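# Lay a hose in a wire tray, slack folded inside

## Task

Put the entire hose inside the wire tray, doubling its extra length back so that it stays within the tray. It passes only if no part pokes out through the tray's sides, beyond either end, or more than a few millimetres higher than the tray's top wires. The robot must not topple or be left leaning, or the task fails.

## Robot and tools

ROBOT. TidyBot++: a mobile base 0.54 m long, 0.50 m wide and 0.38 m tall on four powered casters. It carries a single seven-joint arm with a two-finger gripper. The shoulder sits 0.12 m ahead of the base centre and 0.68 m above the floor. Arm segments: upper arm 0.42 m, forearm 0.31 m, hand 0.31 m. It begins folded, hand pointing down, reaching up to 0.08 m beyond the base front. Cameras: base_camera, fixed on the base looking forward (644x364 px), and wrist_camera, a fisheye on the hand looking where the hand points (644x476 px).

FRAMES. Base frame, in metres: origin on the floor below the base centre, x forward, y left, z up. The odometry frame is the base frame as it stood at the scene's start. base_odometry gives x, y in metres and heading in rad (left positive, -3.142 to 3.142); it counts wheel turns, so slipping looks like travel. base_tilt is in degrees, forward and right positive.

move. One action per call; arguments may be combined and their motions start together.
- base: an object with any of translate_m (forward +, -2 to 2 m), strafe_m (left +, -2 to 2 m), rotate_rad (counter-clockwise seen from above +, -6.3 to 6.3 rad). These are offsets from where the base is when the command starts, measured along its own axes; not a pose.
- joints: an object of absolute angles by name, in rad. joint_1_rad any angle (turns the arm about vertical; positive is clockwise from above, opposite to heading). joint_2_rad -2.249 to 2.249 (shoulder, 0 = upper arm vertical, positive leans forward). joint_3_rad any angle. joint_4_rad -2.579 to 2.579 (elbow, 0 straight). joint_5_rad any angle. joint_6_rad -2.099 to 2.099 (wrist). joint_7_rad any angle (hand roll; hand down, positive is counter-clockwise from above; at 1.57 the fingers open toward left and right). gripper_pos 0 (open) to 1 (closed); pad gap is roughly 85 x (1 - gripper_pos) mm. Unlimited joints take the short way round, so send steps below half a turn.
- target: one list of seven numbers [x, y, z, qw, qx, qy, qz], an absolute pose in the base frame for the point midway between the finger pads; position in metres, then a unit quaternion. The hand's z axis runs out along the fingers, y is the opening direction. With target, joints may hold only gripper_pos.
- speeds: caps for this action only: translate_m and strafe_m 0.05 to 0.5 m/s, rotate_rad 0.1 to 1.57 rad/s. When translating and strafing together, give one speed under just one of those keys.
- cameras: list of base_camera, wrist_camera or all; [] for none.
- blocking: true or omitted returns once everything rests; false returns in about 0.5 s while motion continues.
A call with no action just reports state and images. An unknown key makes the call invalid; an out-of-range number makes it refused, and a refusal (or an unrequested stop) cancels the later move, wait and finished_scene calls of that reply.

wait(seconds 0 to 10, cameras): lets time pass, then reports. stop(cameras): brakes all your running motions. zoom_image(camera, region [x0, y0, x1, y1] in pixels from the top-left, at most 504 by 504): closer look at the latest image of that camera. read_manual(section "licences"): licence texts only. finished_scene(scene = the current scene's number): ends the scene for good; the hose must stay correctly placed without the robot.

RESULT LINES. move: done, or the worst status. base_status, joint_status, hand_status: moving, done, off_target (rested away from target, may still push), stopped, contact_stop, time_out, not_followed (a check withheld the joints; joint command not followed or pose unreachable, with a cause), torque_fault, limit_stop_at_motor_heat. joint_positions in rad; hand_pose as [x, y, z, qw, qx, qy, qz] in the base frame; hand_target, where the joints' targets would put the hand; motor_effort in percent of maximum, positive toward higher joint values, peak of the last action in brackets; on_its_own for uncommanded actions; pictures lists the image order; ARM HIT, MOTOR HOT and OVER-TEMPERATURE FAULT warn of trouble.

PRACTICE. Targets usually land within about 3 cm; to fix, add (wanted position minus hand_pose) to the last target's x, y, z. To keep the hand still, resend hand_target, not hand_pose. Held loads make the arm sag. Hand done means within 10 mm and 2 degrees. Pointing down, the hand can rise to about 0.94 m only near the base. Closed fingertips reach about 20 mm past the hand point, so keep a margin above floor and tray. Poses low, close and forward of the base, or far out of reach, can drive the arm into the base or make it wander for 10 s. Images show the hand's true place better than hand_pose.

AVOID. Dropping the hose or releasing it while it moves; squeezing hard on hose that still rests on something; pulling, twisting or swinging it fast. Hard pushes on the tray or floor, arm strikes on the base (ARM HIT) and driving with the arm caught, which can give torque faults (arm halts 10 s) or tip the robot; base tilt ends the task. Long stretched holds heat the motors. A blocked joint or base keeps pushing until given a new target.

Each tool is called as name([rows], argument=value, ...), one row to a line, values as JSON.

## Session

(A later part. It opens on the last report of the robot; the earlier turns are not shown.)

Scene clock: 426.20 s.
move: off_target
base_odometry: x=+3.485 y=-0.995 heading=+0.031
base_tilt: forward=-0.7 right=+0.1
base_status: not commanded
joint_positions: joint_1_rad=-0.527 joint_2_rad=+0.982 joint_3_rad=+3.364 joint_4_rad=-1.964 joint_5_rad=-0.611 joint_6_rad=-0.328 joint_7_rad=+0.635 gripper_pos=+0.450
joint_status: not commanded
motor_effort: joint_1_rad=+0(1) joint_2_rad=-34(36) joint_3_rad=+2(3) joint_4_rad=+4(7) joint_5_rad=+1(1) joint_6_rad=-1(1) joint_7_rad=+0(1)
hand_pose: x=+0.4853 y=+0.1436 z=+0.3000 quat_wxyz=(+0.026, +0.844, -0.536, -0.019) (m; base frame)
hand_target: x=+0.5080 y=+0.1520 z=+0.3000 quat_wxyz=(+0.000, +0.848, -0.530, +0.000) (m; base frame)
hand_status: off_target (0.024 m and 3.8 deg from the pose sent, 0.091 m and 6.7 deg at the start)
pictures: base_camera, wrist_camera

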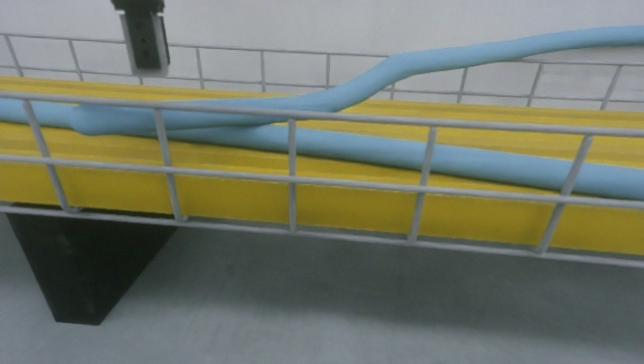

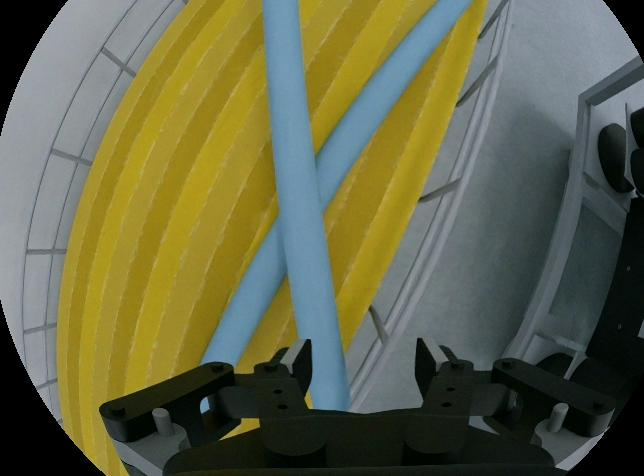

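move(target=[0.523, 0.165, 0.25, 0, 0.848, -0.53, 0])

Scene clock: 429.07 s.
move: off_target
base_odometry: x=+3.485 y=-0.995 heading=+0.031
base_tilt: forward=-0.7 right=+0.1
base_status: not commanded
joint_positions: joint_1_rad=-0.523 joint_2_rad=+1.107 joint_3_rad=+3.335 joint_4_rad=-1.857 joint_5_rad=-0.646 joint_6_rad=-0.287 joint_7_rad=+0.635 gripper_pos=+0.450
joint_status: not commanded
motor_effort: joint_1_rad=-1(1) joint_2_rad=-36(37) joint_3_rad=+1(3) joint_4_rad=+3(4) joint_5_rad=+1(1) joint_6_rad=-1(2) joint_7_rad=+0(1)
hand_pose: x=+0.5075 y=+0.1596 z=+0.2522 quat_wxyz=(+0.020, +0.844, -0.537, -0.012) (m; base frame)
hand_target: x=+0.5230 y=+0.1650 z=+0.2500 quat_wxyz=(+0.000, +0.848, -0.530, +0.000) (m; base frame)
hand_status: off_target (0.017 m and 2.8 deg from the pose sent, 0.066 m and 3.8 deg at the start)
pictures: base_camera, wrist_camera

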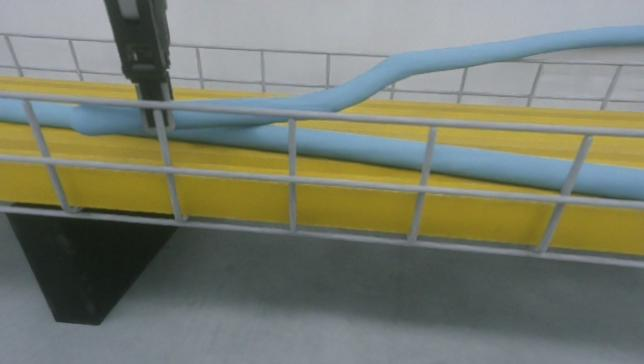

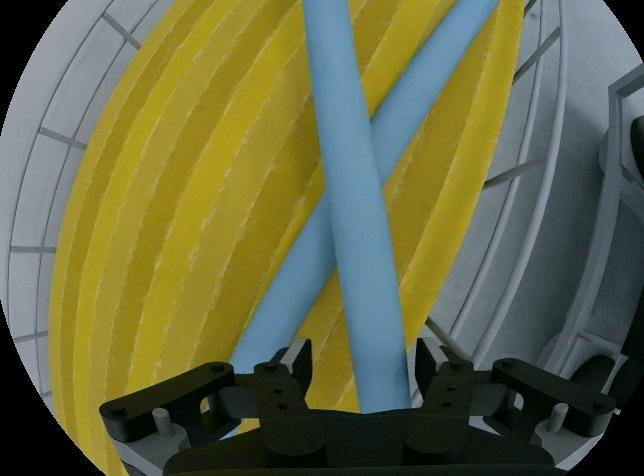

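move(target=[0.526, 0.165, 0.233, 0, 0.848, -0.53, 0], cameras=[])

move(joints={"gripper_pos": 0.85})

Scene clock: 433.30 s.
move: off_target
base_odometry: x=+3.485 y=-0.995 heading=+0.031
base_tilt: forward=-0.6 right=+0.1
base_status: not commanded
joint_positions: joint_1_rad=-0.511 joint_2_rad=+1.141 joint_3_rad=+3.320 joint_4_rad=-1.829 joint_5_rad=-0.658 joint_6_rad=-0.271 joint_7_rad=+0.645 gripper_pos=+0.450
joint_status: not commanded
motor_effort: joint_1_rad=-1(2) joint_2_rad=-35(37) joint_3_rad=+1(2) joint_4_rad=+3(4) joint_5_rad=+1(1) joint_6_rad=-1(2) joint_7_rad=+0(1)
hand_pose: x=+0.5137 y=+0.1628 z=+0.2388 quat_wxyz=(+0.015, +0.843, -0.538, -0.011) (m; base frame)
hand_target: x=+0.5260 y=+0.1650 z=+0.2330 quat_wxyz=(+0.000, +0.848, -0.530, +0.000) (m; base frame)
hand_status: off_target (0.014 m and 2.4 deg from the pose sent, 0.027 m and 2.8 deg at the start)
pictures: none
No camera images: "cameras" was empty.

Scene clock: 434.07 s.
move: off_target
base_odometry: x=+3.485 y=-0.995 heading=+0.031
base_tilt: forward=-0.7 right=+0.1
base_status: not commanded
joint_positions: joint_1_rad=-0.511 joint_2_rad=+1.145 joint_3_rad=+3.318 joint_4_rad=-1.829 joint_5_rad=-0.658 joint_6_rad=-0.270 joint_7_rad=+0.645 gripper_pos=+0.754
joint_status: gripper_pos off_target (ended at +0.754, target +0.850)
motor_effort: joint_1_rad=+0(1) joint_2_rad=-35(39) joint_3_rad=+2(2) joint_4_rad=+3(6) joint_5_rad=+1(1) joint_6_rad=+0(3) joint_7_rad=+0(1)
hand_pose: x=+0.5120 y=+0.1624 z=+0.2367 quat_wxyz=(+0.017, +0.843, -0.538, -0.012) (m; base frame)
hand_target: x=+0.5260 y=+0.1650 z=+0.2330 quat_wxyz=(+0.000, +0.848, -0.530, +0.000) (m; base frame)
hand_status: not commanded
pictures: base_camera, wrist_camera

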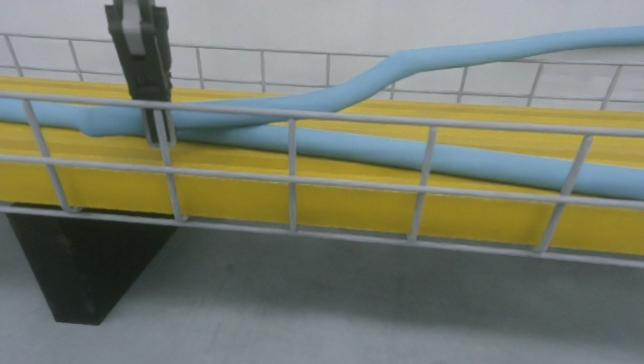

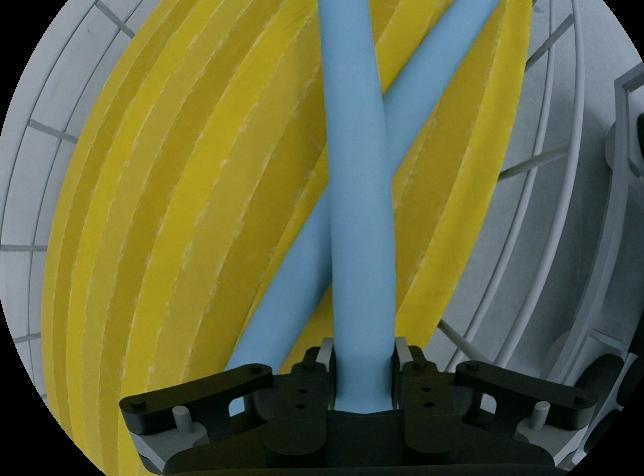

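move(target=[0.55, 0.18, 0.38, 0, 0.80, -0.60, 0], cameras=[])

move(target=[0.70, 0.25, 0.36, 0, 0.68, -0.733, 0])

Scene clock: 438.83 s.
move: off_target
base_odometry: x=+3.485 y=-0.995 heading=+0.031
base_tilt: forward=-0.7 right=+0.1
base_status: not commanded
joint_positions: joint_1_rad=-0.589 joint_2_rad=+0.866 joint_3_rad=+3.453 joint_4_rad=-1.808 joint_5_rad=-0.516 joint_6_rad=-0.518 joint_7_rad=+0.377 gripper_pos=+0.754
joint_status: not commanded
motor_effort: joint_1_rad=-1(1) joint_2_rad=-38(41) joint_3_rad=+3(4) joint_4_rad=+8(9) joint_5_rad=+0(1) joint_6_rad=+0(1) joint_7_rad=+0(1)
hand_pose: x=+0.5565 y=+0.1823 z=+0.3707 quat_wxyz=(-0.015, +0.808, -0.589, +0.003) (m; base frame)
hand_target: x=+0.5500 y=+0.1800 z=+0.3800 quat_wxyz=(+0.000, +0.800, -0.600, +0.000) (m; base frame)
hand_status: off_target (0.012 m and 2.4 deg from the pose sent, 0.149 m and 9.0 deg at the start)
pictures: none
No camera images: "cameras" was empty.

Scene clock: 441.10 s.
move: off_target
base_odometry: x=+3.485 y=-0.995 heading=+0.031
base_tilt: forward=-0.7 right=+0.1
base_status: not commanded
joint_positions: joint_1_rad=-0.570 joint_2_rad=+1.151 joint_3_rad=+3.464 joint_4_rad=-1.106 joint_5_rad=-0.419 joint_6_rad=-0.909 joint_7_rad=-0.186 gripper_pos=+0.754
joint_status: not commanded
motor_effort: joint_1_rad=-2(2) joint_2_rad=-50(50) joint_3_rad=+3(4) joint_4_rad=+14(15) joint_5_rad=+0(1) joint_6_rad=+0(1) joint_7_rad=+0(1)
hand_pose: x=+0.6975 y=+0.2768 z=+0.3530 quat_wxyz=(-0.023, +0.705, -0.709, -0.010) (m; base frame)
hand_target: x=+0.7000 y=+0.2500 z=+0.3600 quat_wxyz=(+0.000, +0.680, -0.733, +0.000) (m; base frame)
hand_status: off_target (0.028 m and 4.9 deg from the pose sent, 0.159 m and 22.2 deg at the start)
pictures: base_camera, wrist_camera

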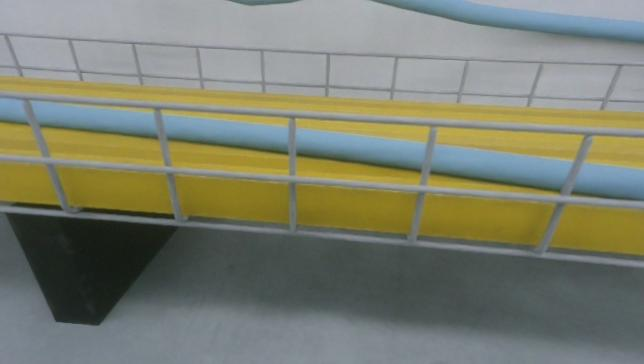

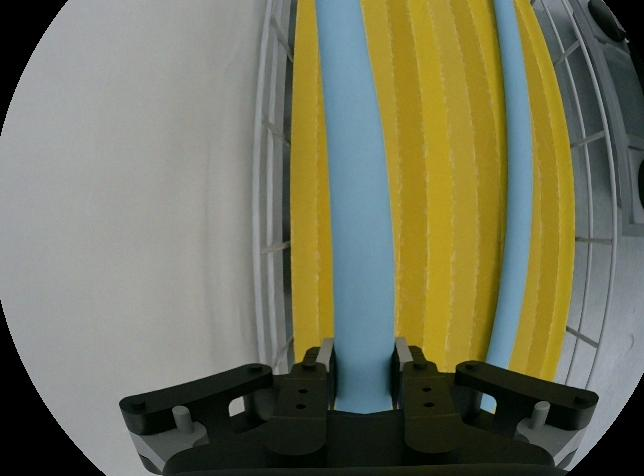

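move(target=[0.715, 0.25, 0.23, 0, 0.65, -0.76, 0], cameras=[])

move(target=[0.715, 0.25, 0.205, 0, 0.65, -0.76, 0])

Scene clock: 445.27 s.
move: off_target
base_odometry: x=+3.485 y=-0.995 heading=+0.031
base_tilt: forward=-0.7 right=+0.0
base_status: not commanded
joint_positions: joint_1_rad=-0.548 joint_2_rad=+1.416 joint_3_rad=+3.464 joint_4_rad=-0.931 joint_5_rad=-0.419 joint_6_rad=-0.902 joint_7_rad=-0.264 gripper_pos=+0.754
joint_status: not commanded
motor_effort: joint_1_rad=+1(2) joint_2_rad=-50(54) joint_3_rad=+4(5) joint_4_rad=+12(14) joint_5_rad=+1(2) joint_6_rad=-1(2) joint_7_rad=+1(1)
hand_pose: x=+0.6900 y=+0.2593 z=+0.2242 quat_wxyz=(+0.024, +0.688, -0.726, -0.010) (m; base frame)
hand_target: x=+0.7150 y=+0.2500 z=+0.2300 quat_wxyz=(+0.000, +0.650, -0.760, +0.000) (m; base frame)
hand_status: off_target (0.027 m and 6.6 deg from the pose sent, 0.127 m and 9.1 deg at the start)
pictures: none
No camera images: "cameras" was empty.

Scene clock: 446.00 s.
move: off_target
base_odometry: x=+3.485 y=-0.995 heading=+0.031
base_tilt: forward=-0.7 right=+0.0
base_status: not commanded
joint_positions: joint_1_rad=-0.541 joint_2_rad=+1.435 joint_3_rad=+3.464 joint_4_rad=-0.896 joint_5_rad=-0.419 joint_6_rad=-0.899 joint_7_rad=-0.271 gripper_pos=+0.754
joint_status: not commanded
motor_effort: joint_1_rad=+1(1) joint_2_rad=-44(51) joint_3_rad=+3(4) joint_4_rad=+12(13) joint_5_rad=+1(2) joint_6_rad=+2(7) joint_7_rad=+0(1)
hand_pose: x=+0.7004 y=+0.2615 z=+0.2196 quat_wxyz=(+0.016, +0.686, -0.727, -0.007) (m; base frame)
hand_target: x=+0.7150 y=+0.2500 z=+0.2050 quat_wxyz=(+0.000, +0.650, -0.760, +0.000) (m; base frame)
hand_status: off_target (0.024 m and 6.0 deg from the pose sent, 0.033 m and 6.6 deg at the start)
pictures: base_camera, wrist_camera

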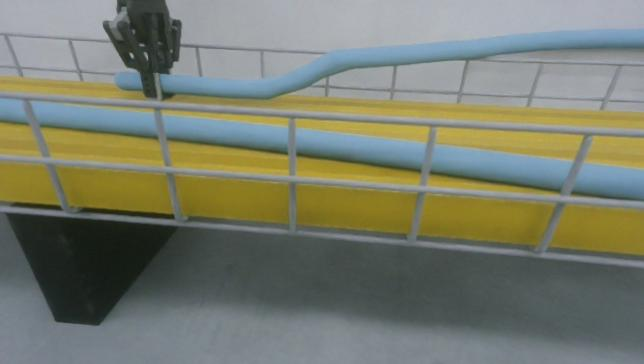

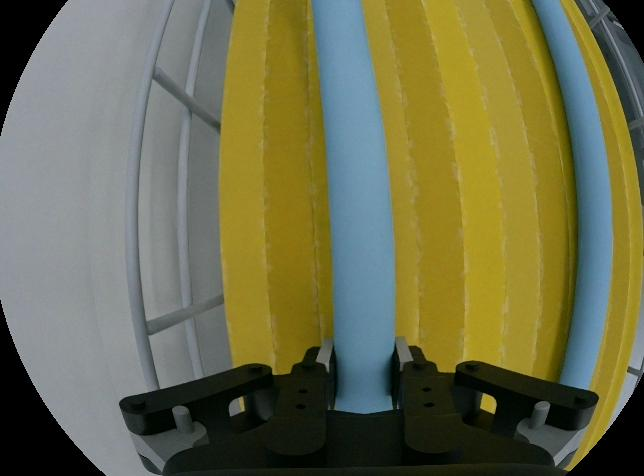

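move(joints={"gripper_pos": 0.45}, cameras=["base_camera"])

move(target=[0.69, 0.23, 0.42, 0, 0.65, -0.76, 0])

Scene clock: 450.13 s.
move: done
base_odometry: x=+3.485 y=-0.995 heading=+0.031
base_tilt: forward=-0.7 right=+0.1
base_status: not commanded
joint_positions: joint_1_rad=-0.540 joint_2_rad=+1.440 joint_3_rad=+3.464 joint_4_rad=-0.893 joint_5_rad=-0.419 joint_6_rad=-0.895 joint_7_rad=-0.272 gripper_pos=+0.450
joint_status: all done
motor_effort: joint_1_rad=+1(1) joint_2_rad=-46(47) joint_3_rad=+3(4) joint_4_rad=+11(13) joint_5_rad=+1(2) joint_6_rad=+1(4) joint_7_rad=+0(1)
hand_pose: x=+0.7006 y=+0.2613 z=+0.2170 quat_wxyz=(+0.016, +0.686, -0.727, -0.006) (m; base frame)
hand_target: x=+0.7150 y=+0.2500 z=+0.2050 quat_wxyz=(+0.000, +0.650, -0.760, +0.000) (m; base frame)
hand_status: not commanded
pictures: base_camera

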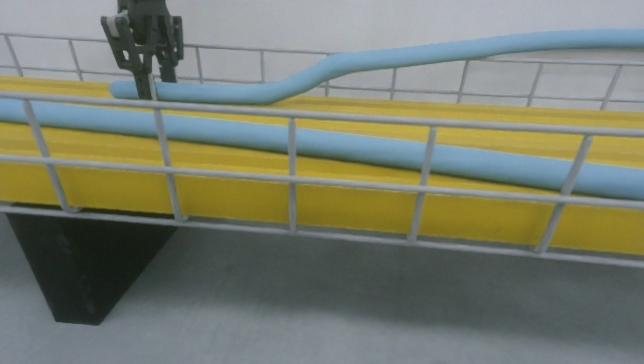

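Scene clock: 451.90 s.
move: off_target
base_odometry: x=+3.485 y=-0.995 heading=+0.031
base_tilt: forward=-0.7 right=+0.1
base_status: not commanded
joint_positions: joint_1_rad=-0.540 joint_2_rad=+1.029 joint_3_rad=+3.482 joint_4_rad=-1.150 joint_5_rad=-0.401 joint_6_rad=-0.960 joint_7_rad=-0.272 gripper_pos=+0.450
joint_status: not commanded
motor_effort: joint_1_rad=+0(1) joint_2_rad=-46(54) joint_3_rad=+4(4) joint_4_rad=+14(14) joint_5_rad=+1(2) joint_6_rad=+0(1) joint_7_rad=+0(1)
hand_pose: x=+0.7081 y=+0.2510 z=+0.4192 quat_wxyz=(-0.037, +0.659, -0.751, -0.005) (m; base frame)
hand_target: x=+0.6900 y=+0.2300 z=+0.4200 quat_wxyz=(+0.000, +0.650, -0.760, +0.000) (m; base frame)
hand_status: off_target (0.028 m and 4.5 deg from the pose sent, 0.206 m and 5.9 deg at the start)
pictures: base_camera, wrist_camera

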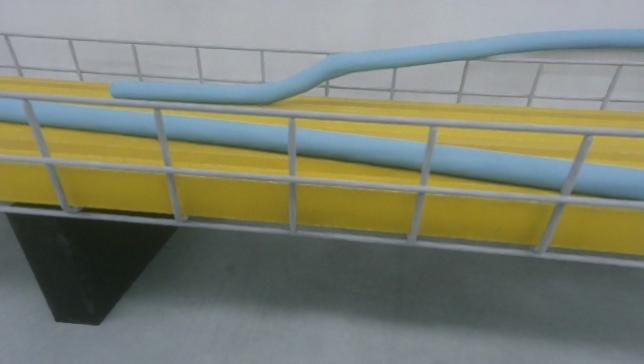

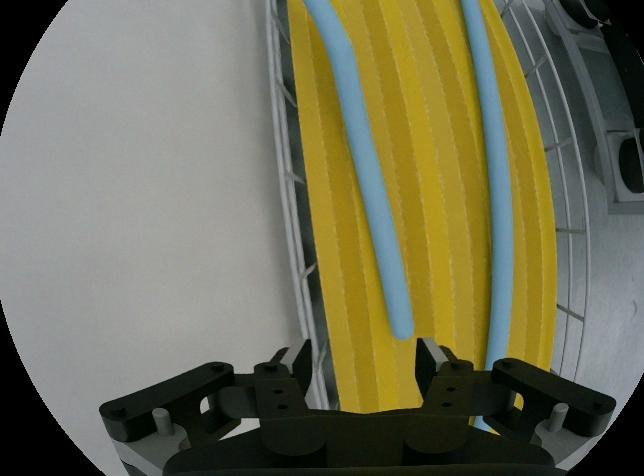

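move(base={"strafe_m": -0.4}, target=[0.62, 0.15, 0.62, 0, 0.68, -0.733, 0])

Scene clock: 455.97 s.
move: off_target
base_odometry: x=+3.497 y=-1.395 heading=+0.031
base_tilt: forward=-0.7 right=+0.1
base_status: done
joint_positions: joint_1_rad=-0.491 joint_2_rad=+0.585 joint_3_rad=+3.482 joint_4_rad=-1.330 joint_5_rad=-0.227 joint_6_rad=-1.192 joint_7_rad=-0.264 gripper_pos=+0.450
joint_status: not commanded
motor_effort: joint_1_rad=+0(4) joint_2_rad=-36(49) joint_3_rad=+2(5) joint_4_rad=+17(17) joint_5_rad=+1(1) joint_6_rad=+1(1) joint_7_rad=+0(1)
hand_pose: x=+0.6422 y=+0.1665 z=+0.6233 quat_wxyz=(-0.036, +0.658, -0.752, +0.006) (m; base frame)
hand_target: x=+0.6200 y=+0.1500 z=+0.6200 quat_wxyz=(+0.000, +0.680, -0.733, +0.000) (m; base frame)
hand_status: off_target (0.028 m and 5.3 deg from the pose sent, 0.241 m and 5.3 deg at the start)
pictures: base_camera, wrist_camera

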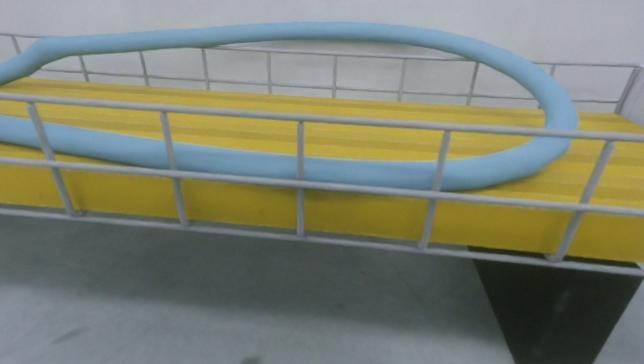

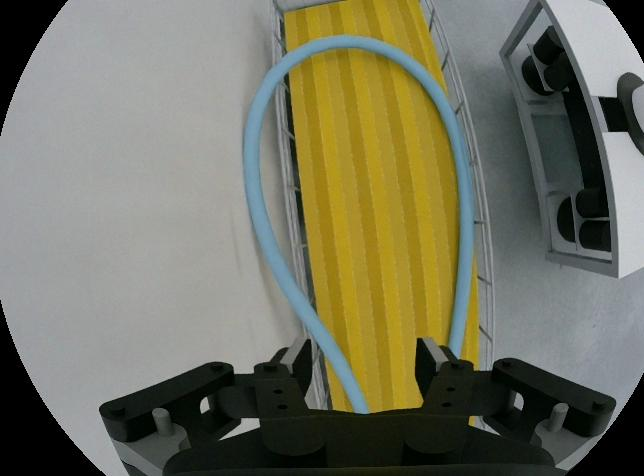

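move(base={"strafe_m": 0.25}, target=[0.69, 0.11, 0.42, 0, 0.809, -0.588, 0])

Scene clock: 467.57 s.
move: off_target
base_odometry: x=+3.489 y=-1.145 heading=+0.032
base_tilt: forward=-0.7 right=+0.1
base_status: done
joint_positions: joint_1_rad=-0.357 joint_2_rad=+0.956 joint_3_rad=+3.447 joint_4_rad=-1.331 joint_5_rad=-0.265 joint_6_rad=-0.959 joint_7_rad=+0.266 gripper_pos=+0.450
joint_status: not commanded
motor_effort: joint_1_rad=-1(3) joint_2_rad=-43(47) joint_3_rad=+2(5) joint_4_rad=+13(16) joint_5_rad=+1(2) joint_6_rad=-1(2) joint_7_rad=+0(1)
hand_pose: x=+0.6719 y=+0.1025 z=+0.4160 quat_wxyz=(+0.034, +0.796, -0.604, -0.010) (m; base frame)
hand_target: x=+0.6900 y=+0.1100 z=+0.4200 quat_wxyz=(+0.000, +0.809, -0.588, +0.000) (m; base frame)
hand_status: off_target (0.020 m and 4.7 deg from the pose sent, 0.216 m and 25.9 deg at the start)
pictures: base_camera, wrist_camera

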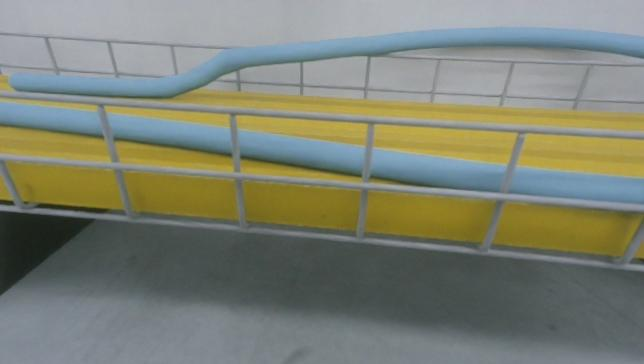

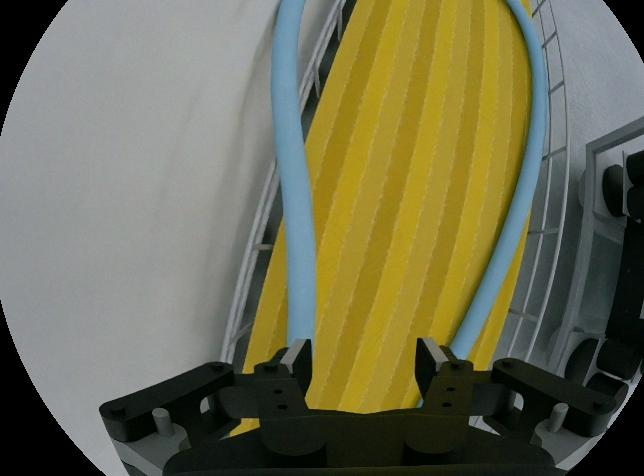

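move(target=[0.72, 0.185, 0.29, 0, 0.80, -0.60, 0])

Scene clock: 471.97 s.
move: off_target
base_odometry: x=+3.489 y=-1.145 heading=+0.032
base_tilt: forward=-0.7 right=+0.1
base_status: not commanded
joint_positions: joint_1_rad=-0.404 joint_2_rad=+1.266 joint_3_rad=+3.434 joint_4_rad=-1.092 joint_5_rad=-0.314 joint_6_rad=-0.900 joint_7_rad=+0.252 gripper_pos=+0.450
joint_status: not commanded
motor_effort: joint_1_rad=-1(2) joint_2_rad=-48(51) joint_3_rad=+3(5) joint_4_rad=+11(13) joint_5_rad=+1(2) joint_6_rad=-1(1) joint_7_rad=+1(1)
hand_pose: x=+0.7019 y=+0.1532 z=+0.2831 quat_wxyz=(+0.041, +0.818, -0.574, -0.010) (m; base frame)
hand_target: x=+0.7200 y=+0.1850 z=+0.2900 quat_wxyz=(+0.000, +0.800, -0.600, +0.000) (m; base frame)
hand_status: off_target (0.037 m and 6.0 deg from the pose sent, 0.158 m and 4.1 deg at the start)
pictures: base_camera, wrist_camera

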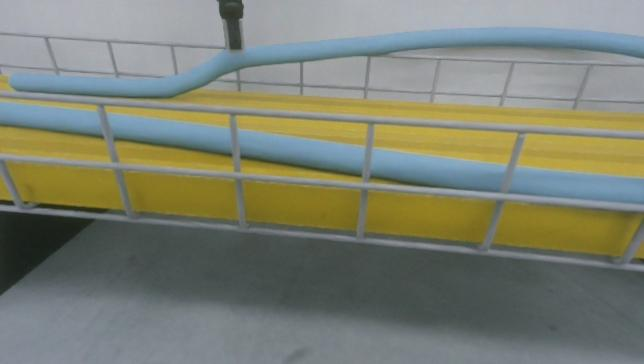

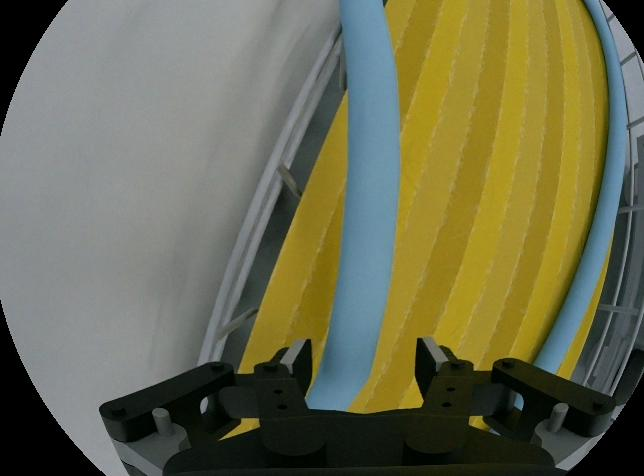

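move(target=[0.725, 0.18, 0.235, 0, 0.79, -0.613, 0])

Scene clock: 474.50 s.
move: off_target
base_odometry: x=+3.489 y=-1.145 heading=+0.032
base_tilt: forward=-0.7 right=+0.1
base_status: not commanded
joint_positions: joint_1_rad=-0.404 joint_2_rad=+1.375 joint_3_rad=+3.430 joint_4_rad=-1.018 joint_5_rad=-0.327 joint_6_rad=-0.857 joint_7_rad=+0.235 gripper_pos=+0.450
joint_status: not commanded
motor_effort: joint_1_rad=-1(1) joint_2_rad=-48(51) joint_3_rad=+3(4) joint_4_rad=+11(12) joint_5_rad=+1(2) joint_6_rad=+0(2) joint_7_rad=+0(1)
hand_pose: x=+0.7070 y=+0.1583 z=+0.2304 quat_wxyz=(+0.039, +0.817, -0.575, -0.005) (m; base frame)
hand_target: x=+0.7250 y=+0.1800 z=+0.2350 quat_wxyz=(+0.000, +0.790, -0.613, +0.000) (m; base frame)
hand_status: off_target (0.029 m and 7.0 deg from the pose sent, 0.060 m and 7.3 deg at the start)
pictures: base_camera, wrist_camera

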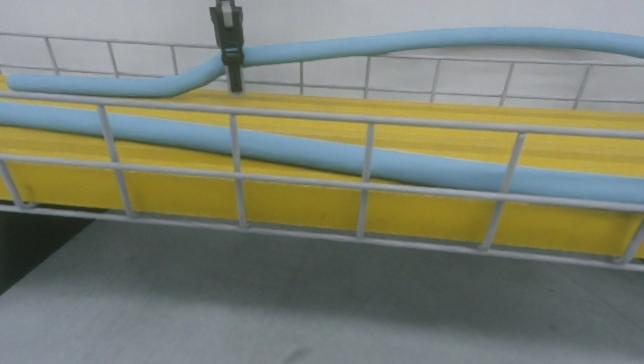

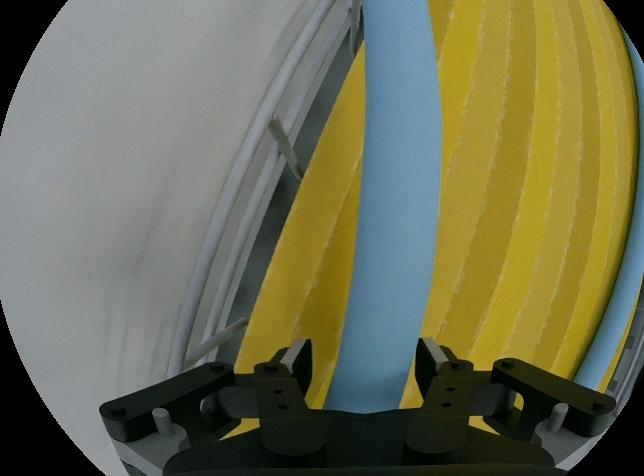

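move(joints={"gripper_pos": 0.85}, cameras=["base_camera"])

move(target=[0.70, 0.15, 0.34, 0, 0.60, -0.80, 0])

Scene clock: 477.90 s.
move: off_target
base_odometry: x=+3.489 y=-1.145 heading=+0.032
base_tilt: forward=-0.7 right=+0.1
base_status: not commanded
joint_positions: joint_1_rad=-0.403 joint_2_rad=+1.375 joint_3_rad=+3.430 joint_4_rad=-1.018 joint_5_rad=-0.328 joint_6_rad=-0.856 joint_7_rad=+0.226 gripper_pos=+0.768
joint_status: gripper_pos off_target (ended at +0.768, target +0.850)
motor_effort: joint_1_rad=-2(3) joint_2_rad=-48(49) joint_3_rad=+2(3) joint_4_rad=+12(13) joint_5_rad=+1(2) joint_6_rad=+0(1) joint_7_rad=+2(3)
hand_pose: x=+0.7072 y=+0.1581 z=+0.2304 quat_wxyz=(+0.039, +0.814, -0.580, -0.005) (m; base frame)
hand_target: x=+0.7250 y=+0.1800 z=+0.2350 quat_wxyz=(+0.000, +0.790, -0.613, +0.000) (m; base frame)
hand_status: not commanded
pictures: base_camera

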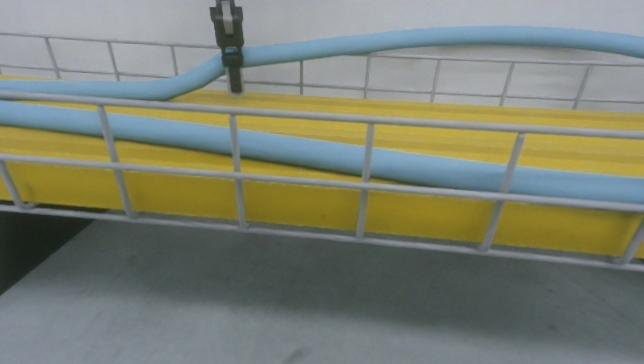

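Scene clock: 479.53 s.
move: off_target
base_odometry: x=+3.489 y=-1.145 heading=+0.032
base_tilt: forward=-0.7 right=+0.1
base_status: not commanded
joint_positions: joint_1_rad=-0.425 joint_2_rad=+1.138 joint_3_rad=+3.509 joint_4_rad=-1.231 joint_5_rad=-0.426 joint_6_rad=-0.856 joint_7_rad=-0.146 gripper_pos=+0.768
joint_status: not commanded
motor_effort: joint_1_rad=+0(2) joint_2_rad=-47(52) joint_3_rad=+5(5) joint_4_rad=+11(13) joint_5_rad=+0(1) joint_6_rad=-2(2) joint_7_rad=-1(2)
hand_pose: x=+0.7032 y=+0.1437 z=+0.3358 quat_wxyz=(+0.007, +0.643, -0.766, +0.005) (m; base frame)
hand_target: x=+0.7000 y=+0.1500 z=+0.3400 quat_wxyz=(+0.000, +0.600, -0.800, +0.000) (m; base frame)
hand_status: off_target (0.008 m and 6.4 deg from the pose sent, 0.110 m and 35.6 deg at the start)
pictures: base_camera, wrist_camera

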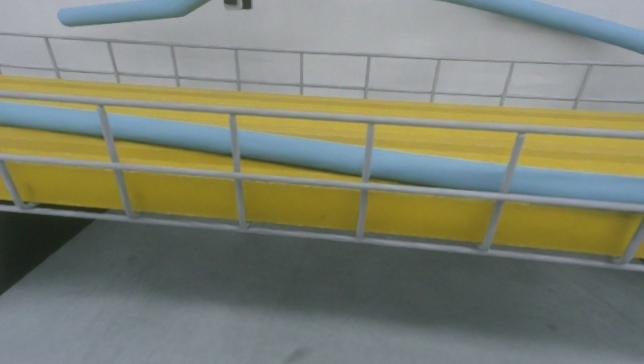

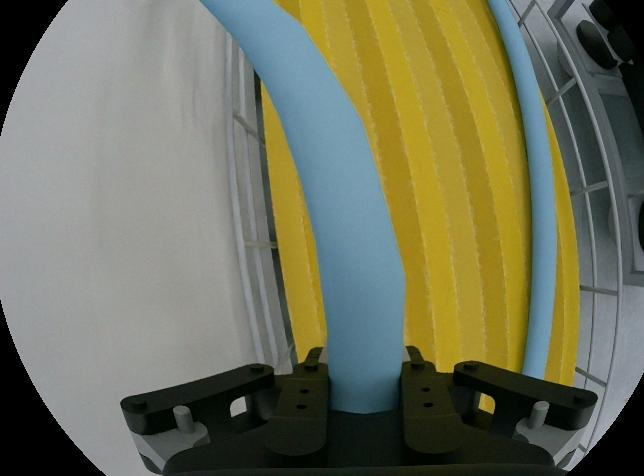

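move(target=[0.64, 0.16, 0.36, 0, 0.50, -0.866, 0])

Scene clock: 485.00 s.
move: off_target
base_odometry: x=+3.489 y=-1.145 heading=+0.032
base_tilt: forward=-0.7 right=+0.1
base_status: not commanded
joint_positions: joint_1_rad=-0.541 joint_2_rad=+1.039 joint_3_rad=+3.569 joint_4_rad=-1.476 joint_5_rad=-0.524 joint_6_rad=-0.803 joint_7_rad=-0.303 gripper_pos=+0.768
joint_status: not commanded
motor_effort: joint_1_rad=+1(1) joint_2_rad=-42(47) joint_3_rad=+6(6) joint_4_rad=+9(11) joint_5_rad=+0(0) joint_6_rad=-3(3) joint_7_rad=-2(2)
hand_pose: x=+0.6278 y=+0.1598 z=+0.3496 quat_wxyz=(+0.027, +0.555, -0.831, -0.009) (m; base frame)
hand_target: x=+0.6400 y=+0.1600 z=+0.3600 quat_wxyz=(+0.000, +0.500, -0.866, +0.000) (m; base frame)
hand_status: off_target (0.016 m and 8.2 deg from the pose sent, 0.070 m and 20.1 deg at the start)
pictures: base_camera, wrist_camera

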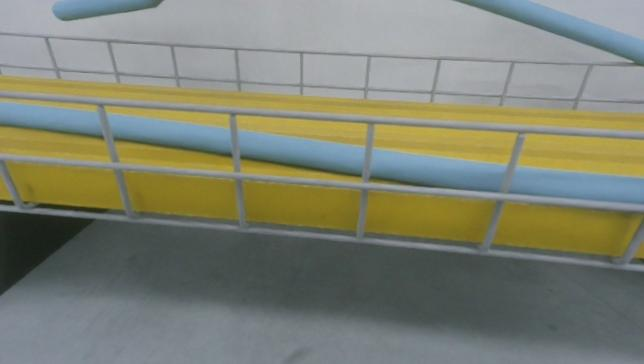

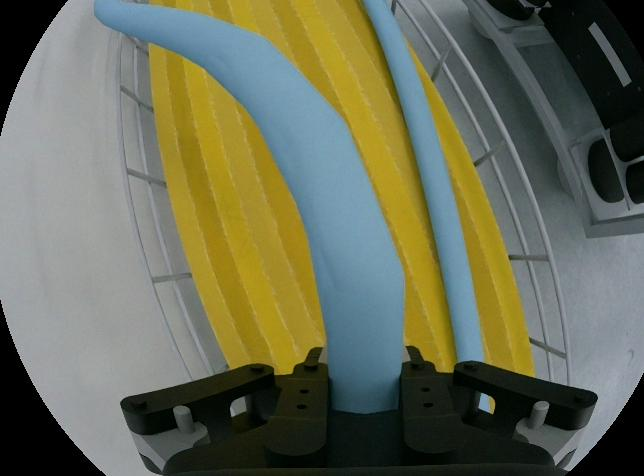

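move(target=[0.62, 0.22, 0.62, 0, 0.56, -0.83, 0])

Scene clock: 492.17 s.
move: off_target
base_odometry: x=+3.489 y=-1.145 heading=+0.032
base_tilt: forward=-0.7 right=+0.0
base_status: not commanded
joint_positions: joint_1_rad=-0.610 joint_2_rad=+0.654 joint_3_rad=+3.556 joint_4_rad=-1.253 joint_5_rad=-0.281 joint_6_rad=-1.232 joint_7_rad=-0.538 gripper_pos=+0.768
joint_status: not commanded
motor_effort: joint_1_rad=+0(1) joint_2_rad=-40(47) joint_3_rad=+3(6) joint_4_rad=+15(17) joint_5_rad=+0(1) joint_6_rad=-1(3) joint_7_rad=-1(2)
hand_pose: x=+0.6433 y=+0.2189 z=+0.6138 quat_wxyz=(-0.029, +0.575, -0.818, +0.001) (m; base frame)
hand_target: x=+0.6200 y=+0.2200 z=+0.6200 quat_wxyz=(+0.000, +0.559, -0.829, +0.000) (m; base frame)
hand_status: off_target (0.024 m and 4.0 deg from the pose sent, 0.277 m and 3.3 deg at the start)
pictures: base_camera, wrist_camera

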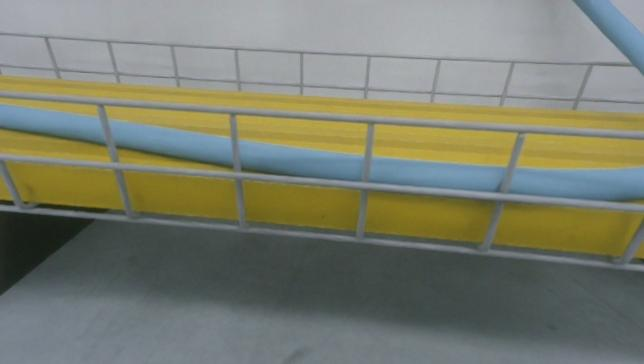

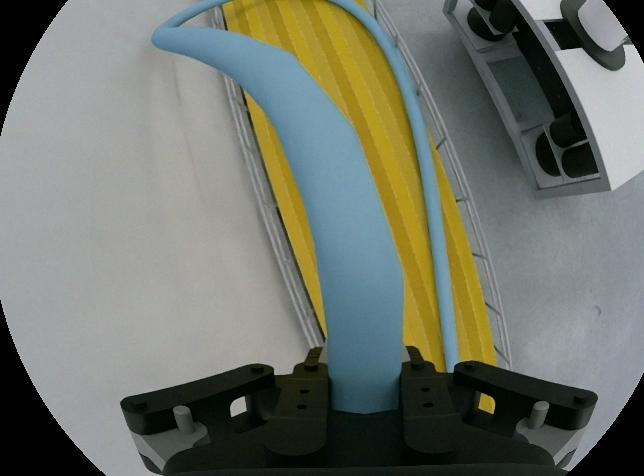

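move(target=[0.50, 0.22, 0.74, 0, 0.40, -0.916, 0])

Scene clock: 496.23 s.
move: off_target
base_odometry: x=+3.489 y=-1.145 heading=+0.032
base_tilt: forward=-0.7 right=+0.1
base_status: not commanded
joint_positions: joint_1_rad=-0.696 joint_2_rad=+0.318 joint_3_rad=+3.437 joint_4_rad=-1.346 joint_5_rad=-0.115 joint_6_rad=-1.407 joint_7_rad=-1.107 gripper_pos=+0.768
joint_status: not commanded
motor_effort: joint_1_rad=+0(1) joint_2_rad=-29(42) joint_3_rad=+1(4) joint_4_rad=+17(17) joint_5_rad=-1(1) joint_6_rad=-2(3) joint_7_rad=-1(2)
hand_pose: x=+0.5310 y=+0.2287 z=+0.7451 quat_wxyz=(-0.042, +0.421, -0.906, -0.011) (m; base frame)
hand_target: x=+0.5000 y=+0.2200 z=+0.7400 quat_wxyz=(+0.000, +0.400, -0.916, +0.000) (m; base frame)
hand_status: off_target (0.033 m and 5.6 deg from the pose sent, 0.191 m and 23.3 deg at the start)
pictures: base_camera, wrist_camera

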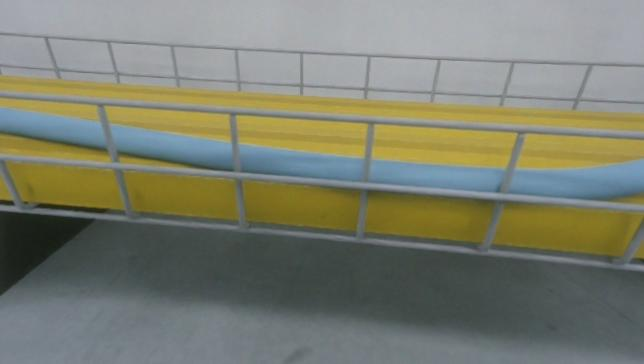

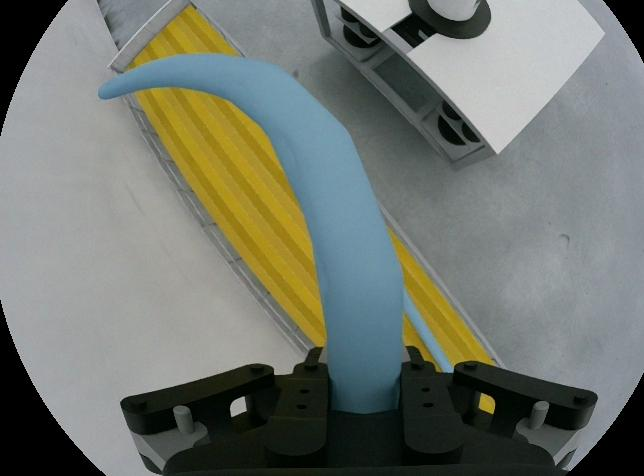

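move(target=[0.44, 0.2, 0.66, 0, 0.56, -0.83, 0])

Scene clock: 502.90 s.
move: off_target
base_odometry: x=+3.489 y=-1.145 heading=+0.032
base_tilt: forward=-0.8 right=+0.1
base_status: not commanded
joint_positions: joint_1_rad=-0.668 joint_2_rad=+0.234 joint_3_rad=+3.270 joint_4_rad=-1.733 joint_5_rad=-0.055 joint_6_rad=-1.212 joint_7_rad=-0.965 gripper_pos=+0.768
joint_status: not commanded
motor_effort: joint_1_rad=+1(1) joint_2_rad=-24(29) joint_3_rad=+0(1) joint_4_rad=+14(16) joint_5_rad=-1(1) joint_6_rad=-4(4) joint_7_rad=-2(2)
hand_pose: x=+0.4337 y=+0.2096 z=+0.6590 quat_wxyz=(+0.017, +0.534, -0.845, -0.011) (m; base frame)
hand_target: x=+0.4400 y=+0.2000 z=+0.6600 quat_wxyz=(+0.000, +0.559, -0.829, +0.000) (m; base frame)
hand_status: off_target (0.012 m and 4.2 deg from the pose sent, 0.128 m and 18.9 deg at the start)
pictures: base_camera, wrist_camera

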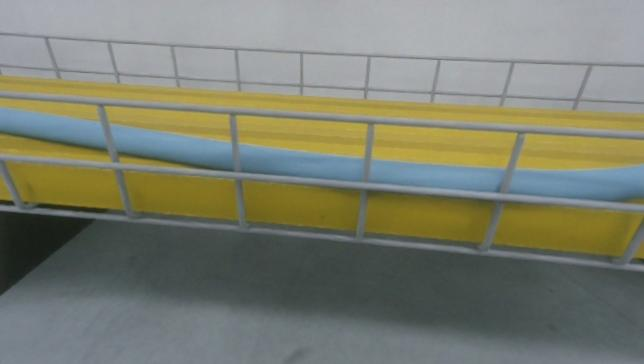

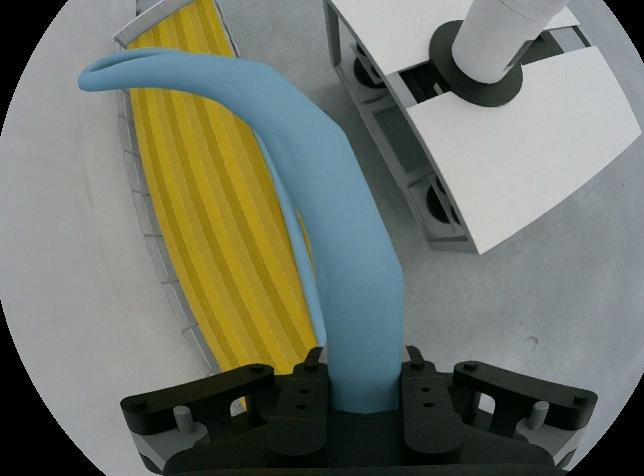

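move(target=[0.60, 0.18, 0.50, 0, 0.74, -0.672, 0])

move(target=[0.61, 0.18, 0.30, 0, 0.75, -0.66, 0])

Scene clock: 512.30 s.
move: off_target
base_odometry: x=+3.489 y=-1.145 heading=+0.032
base_tilt: forward=-0.7 right=+0.1
base_status: not commanded
joint_positions: joint_1_rad=-0.601 joint_2_rad=+0.711 joint_3_rad=+3.475 joint_4_rad=-1.571 joint_5_rad=-0.250 joint_6_rad=-0.974 joint_7_rad=-0.082 gripper_pos=+0.768
joint_status: not commanded
motor_effort: joint_1_rad=+0(1) joint_2_rad=-37(39) joint_3_rad=+4(4) joint_4_rad=+12(15) joint_5_rad=+1(1) joint_6_rad=-2(4) joint_7_rad=-1(2)
hand_pose: x=+0.5720 y=+0.1902 z=+0.4937 quat_wxyz=(+0.033, +0.743, -0.669, -0.013) (m; base frame)
hand_target: x=+0.6000 y=+0.1800 z=+0.5000 quat_wxyz=(+0.000, +0.740, -0.672, +0.000) (m; base frame)
hand_status: off_target (0.030 m and 4.1 deg from the pose sent, 0.232 m and 31.0 deg at the start)
pictures: base_camera, wrist_camera

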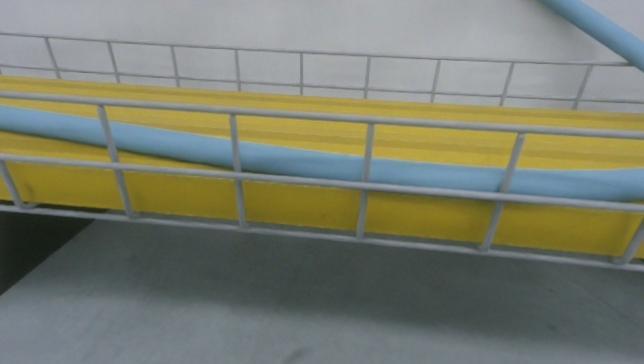

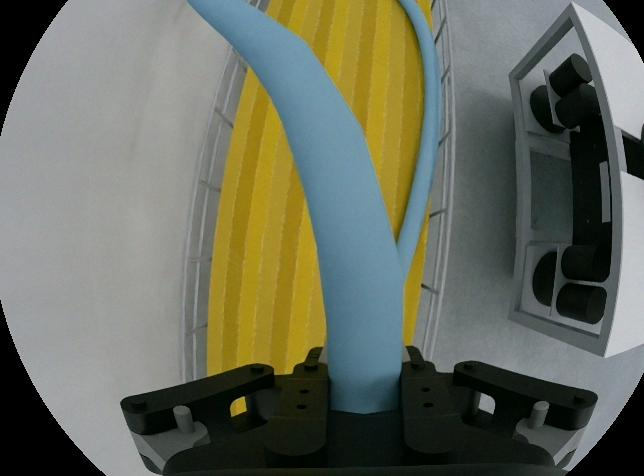

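Scene clock: 514.10 s.
move: off_target
base_odometry: x=+3.489 y=-1.145 heading=+0.032
base_tilt: forward=-0.7 right=+0.1
base_status: not commanded
joint_positions: joint_1_rad=-0.572 joint_2_rad=+1.096 joint_3_rad=+3.475 joint_4_rad=-1.570 joint_5_rad=-0.501 joint_6_rad=-0.628 joint_7_rad=+0.151 gripper_pos=+0.768
joint_status: not commanded
motor_effort: joint_1_rad=+1(1) joint_2_rad=-41(45) joint_3_rad=+5(5) joint_4_rad=+7(13) joint_5_rad=+0(1) joint_6_rad=-1(2) joint_7_rad=-1(2)
hand_pose: x=+0.5879 y=+0.1809 z=+0.2960 quat_wxyz=(+0.031, +0.751, -0.660, -0.010) (m; base frame)
hand_target: x=+0.6100 y=+0.1800 z=+0.3000 quat_wxyz=(+0.000, +0.751, -0.661, +0.000) (m; base frame)
hand_status: off_target (0.023 m and 3.7 deg from the pose sent, 0.198 m and 4.2 deg at the start)
pictures: base_camera, wrist_camera

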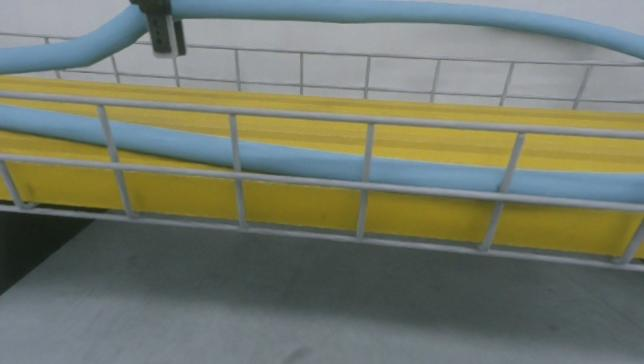

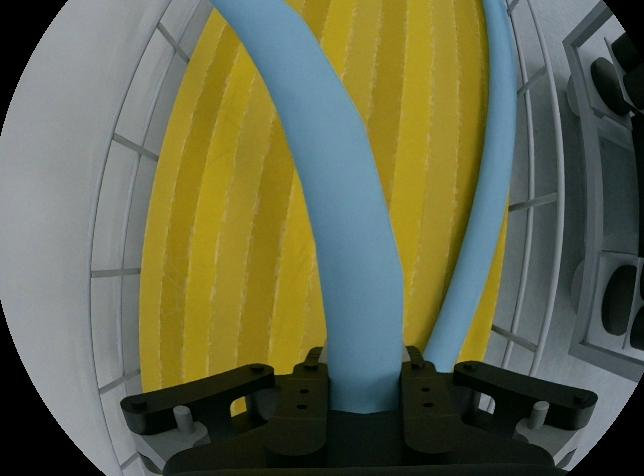

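move(target=[0.60, 0.18, 0.22, 0, 0.80, -0.60, 0])

move(joints={"gripper_pos": 0.45})

Scene clock: 517.47 s.
move: off_target
base_odometry: x=+3.489 y=-1.145 heading=+0.032
base_tilt: forward=-0.7 right=+0.0
base_status: not commanded
joint_positions: joint_1_rad=-0.539 joint_2_rad=+1.237 joint_3_rad=+3.424 joint_4_rad=-1.542 joint_5_rad=-0.570 joint_6_rad=-0.492 joint_7_rad=+0.348 gripper_pos=+0.768
joint_status: not commanded
motor_effort: joint_1_rad=+0(1) joint_2_rad=-39(42) joint_3_rad=+3(5) joint_4_rad=+4(7) joint_5_rad=+1(2) joint_6_rad=-2(2) joint_7_rad=+0(1)
hand_pose: x=+0.5856 y=+0.1767 z=+0.2230 quat_wxyz=(+0.023, +0.794, -0.607, -0.007) (m; base frame)
hand_target: x=+0.6000 y=+0.1800 z=+0.2200 quat_wxyz=(+0.000, +0.800, -0.600, +0.000) (m; base frame)
hand_status: off_target (0.015 m and 3.0 deg from the pose sent, 0.077 m and 9.6 deg at the start)
pictures: base_camera, wrist_camera

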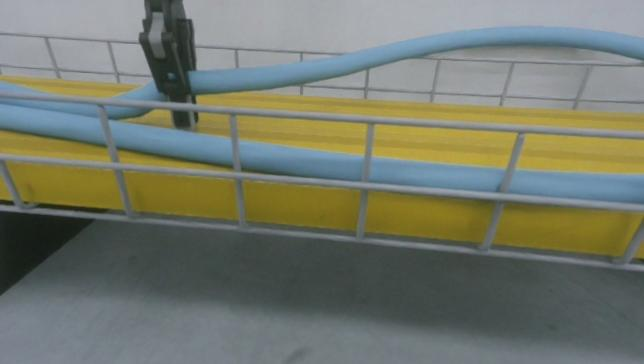

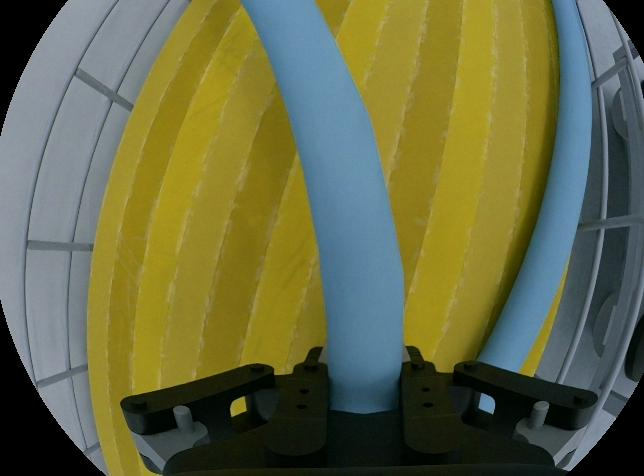

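Scene clock: 518.23 s.
move: done
base_odometry: x=+3.489 y=-1.145 heading=+0.032
base_tilt: forward=-0.7 right=+0.0
base_status: not commanded
joint_positions: joint_1_rad=-0.537 joint_2_rad=+1.237 joint_3_rad=+3.424 joint_4_rad=-1.542 joint_5_rad=-0.570 joint_6_rad=-0.490 joint_7_rad=+0.349 gripper_pos=+0.450
joint_status: all done
motor_effort: joint_1_rad=+0(1) joint_2_rad=-41(41) joint_3_rad=+3(4) joint_4_rad=+6(6) joint_5_rad=+1(1) joint_6_rad=-1(2) joint_7_rad=+0(1)
hand_pose: x=+0.5864 y=+0.1760 z=+0.2230 quat_wxyz=(+0.023, +0.794, -0.607, -0.007) (m; base frame)
hand_target: x=+0.6000 y=+0.1800 z=+0.2200 quat_wxyz=(+0.000, +0.800, -0.600, +0.000) (m; base frame)
hand_status: not commanded
pictures: base_camera, wrist_camera

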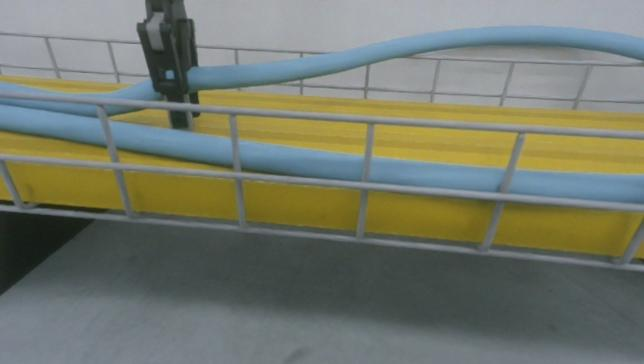

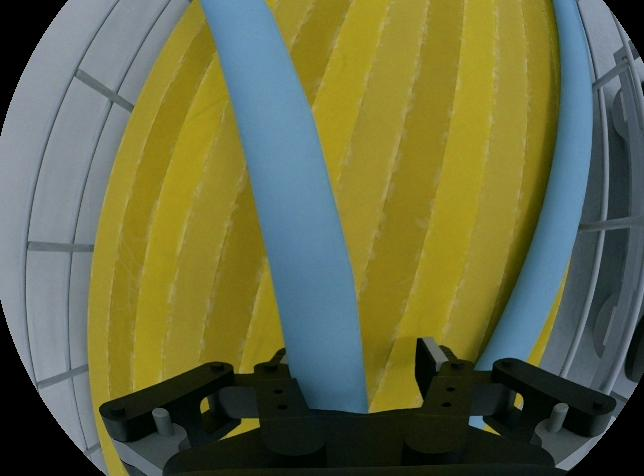

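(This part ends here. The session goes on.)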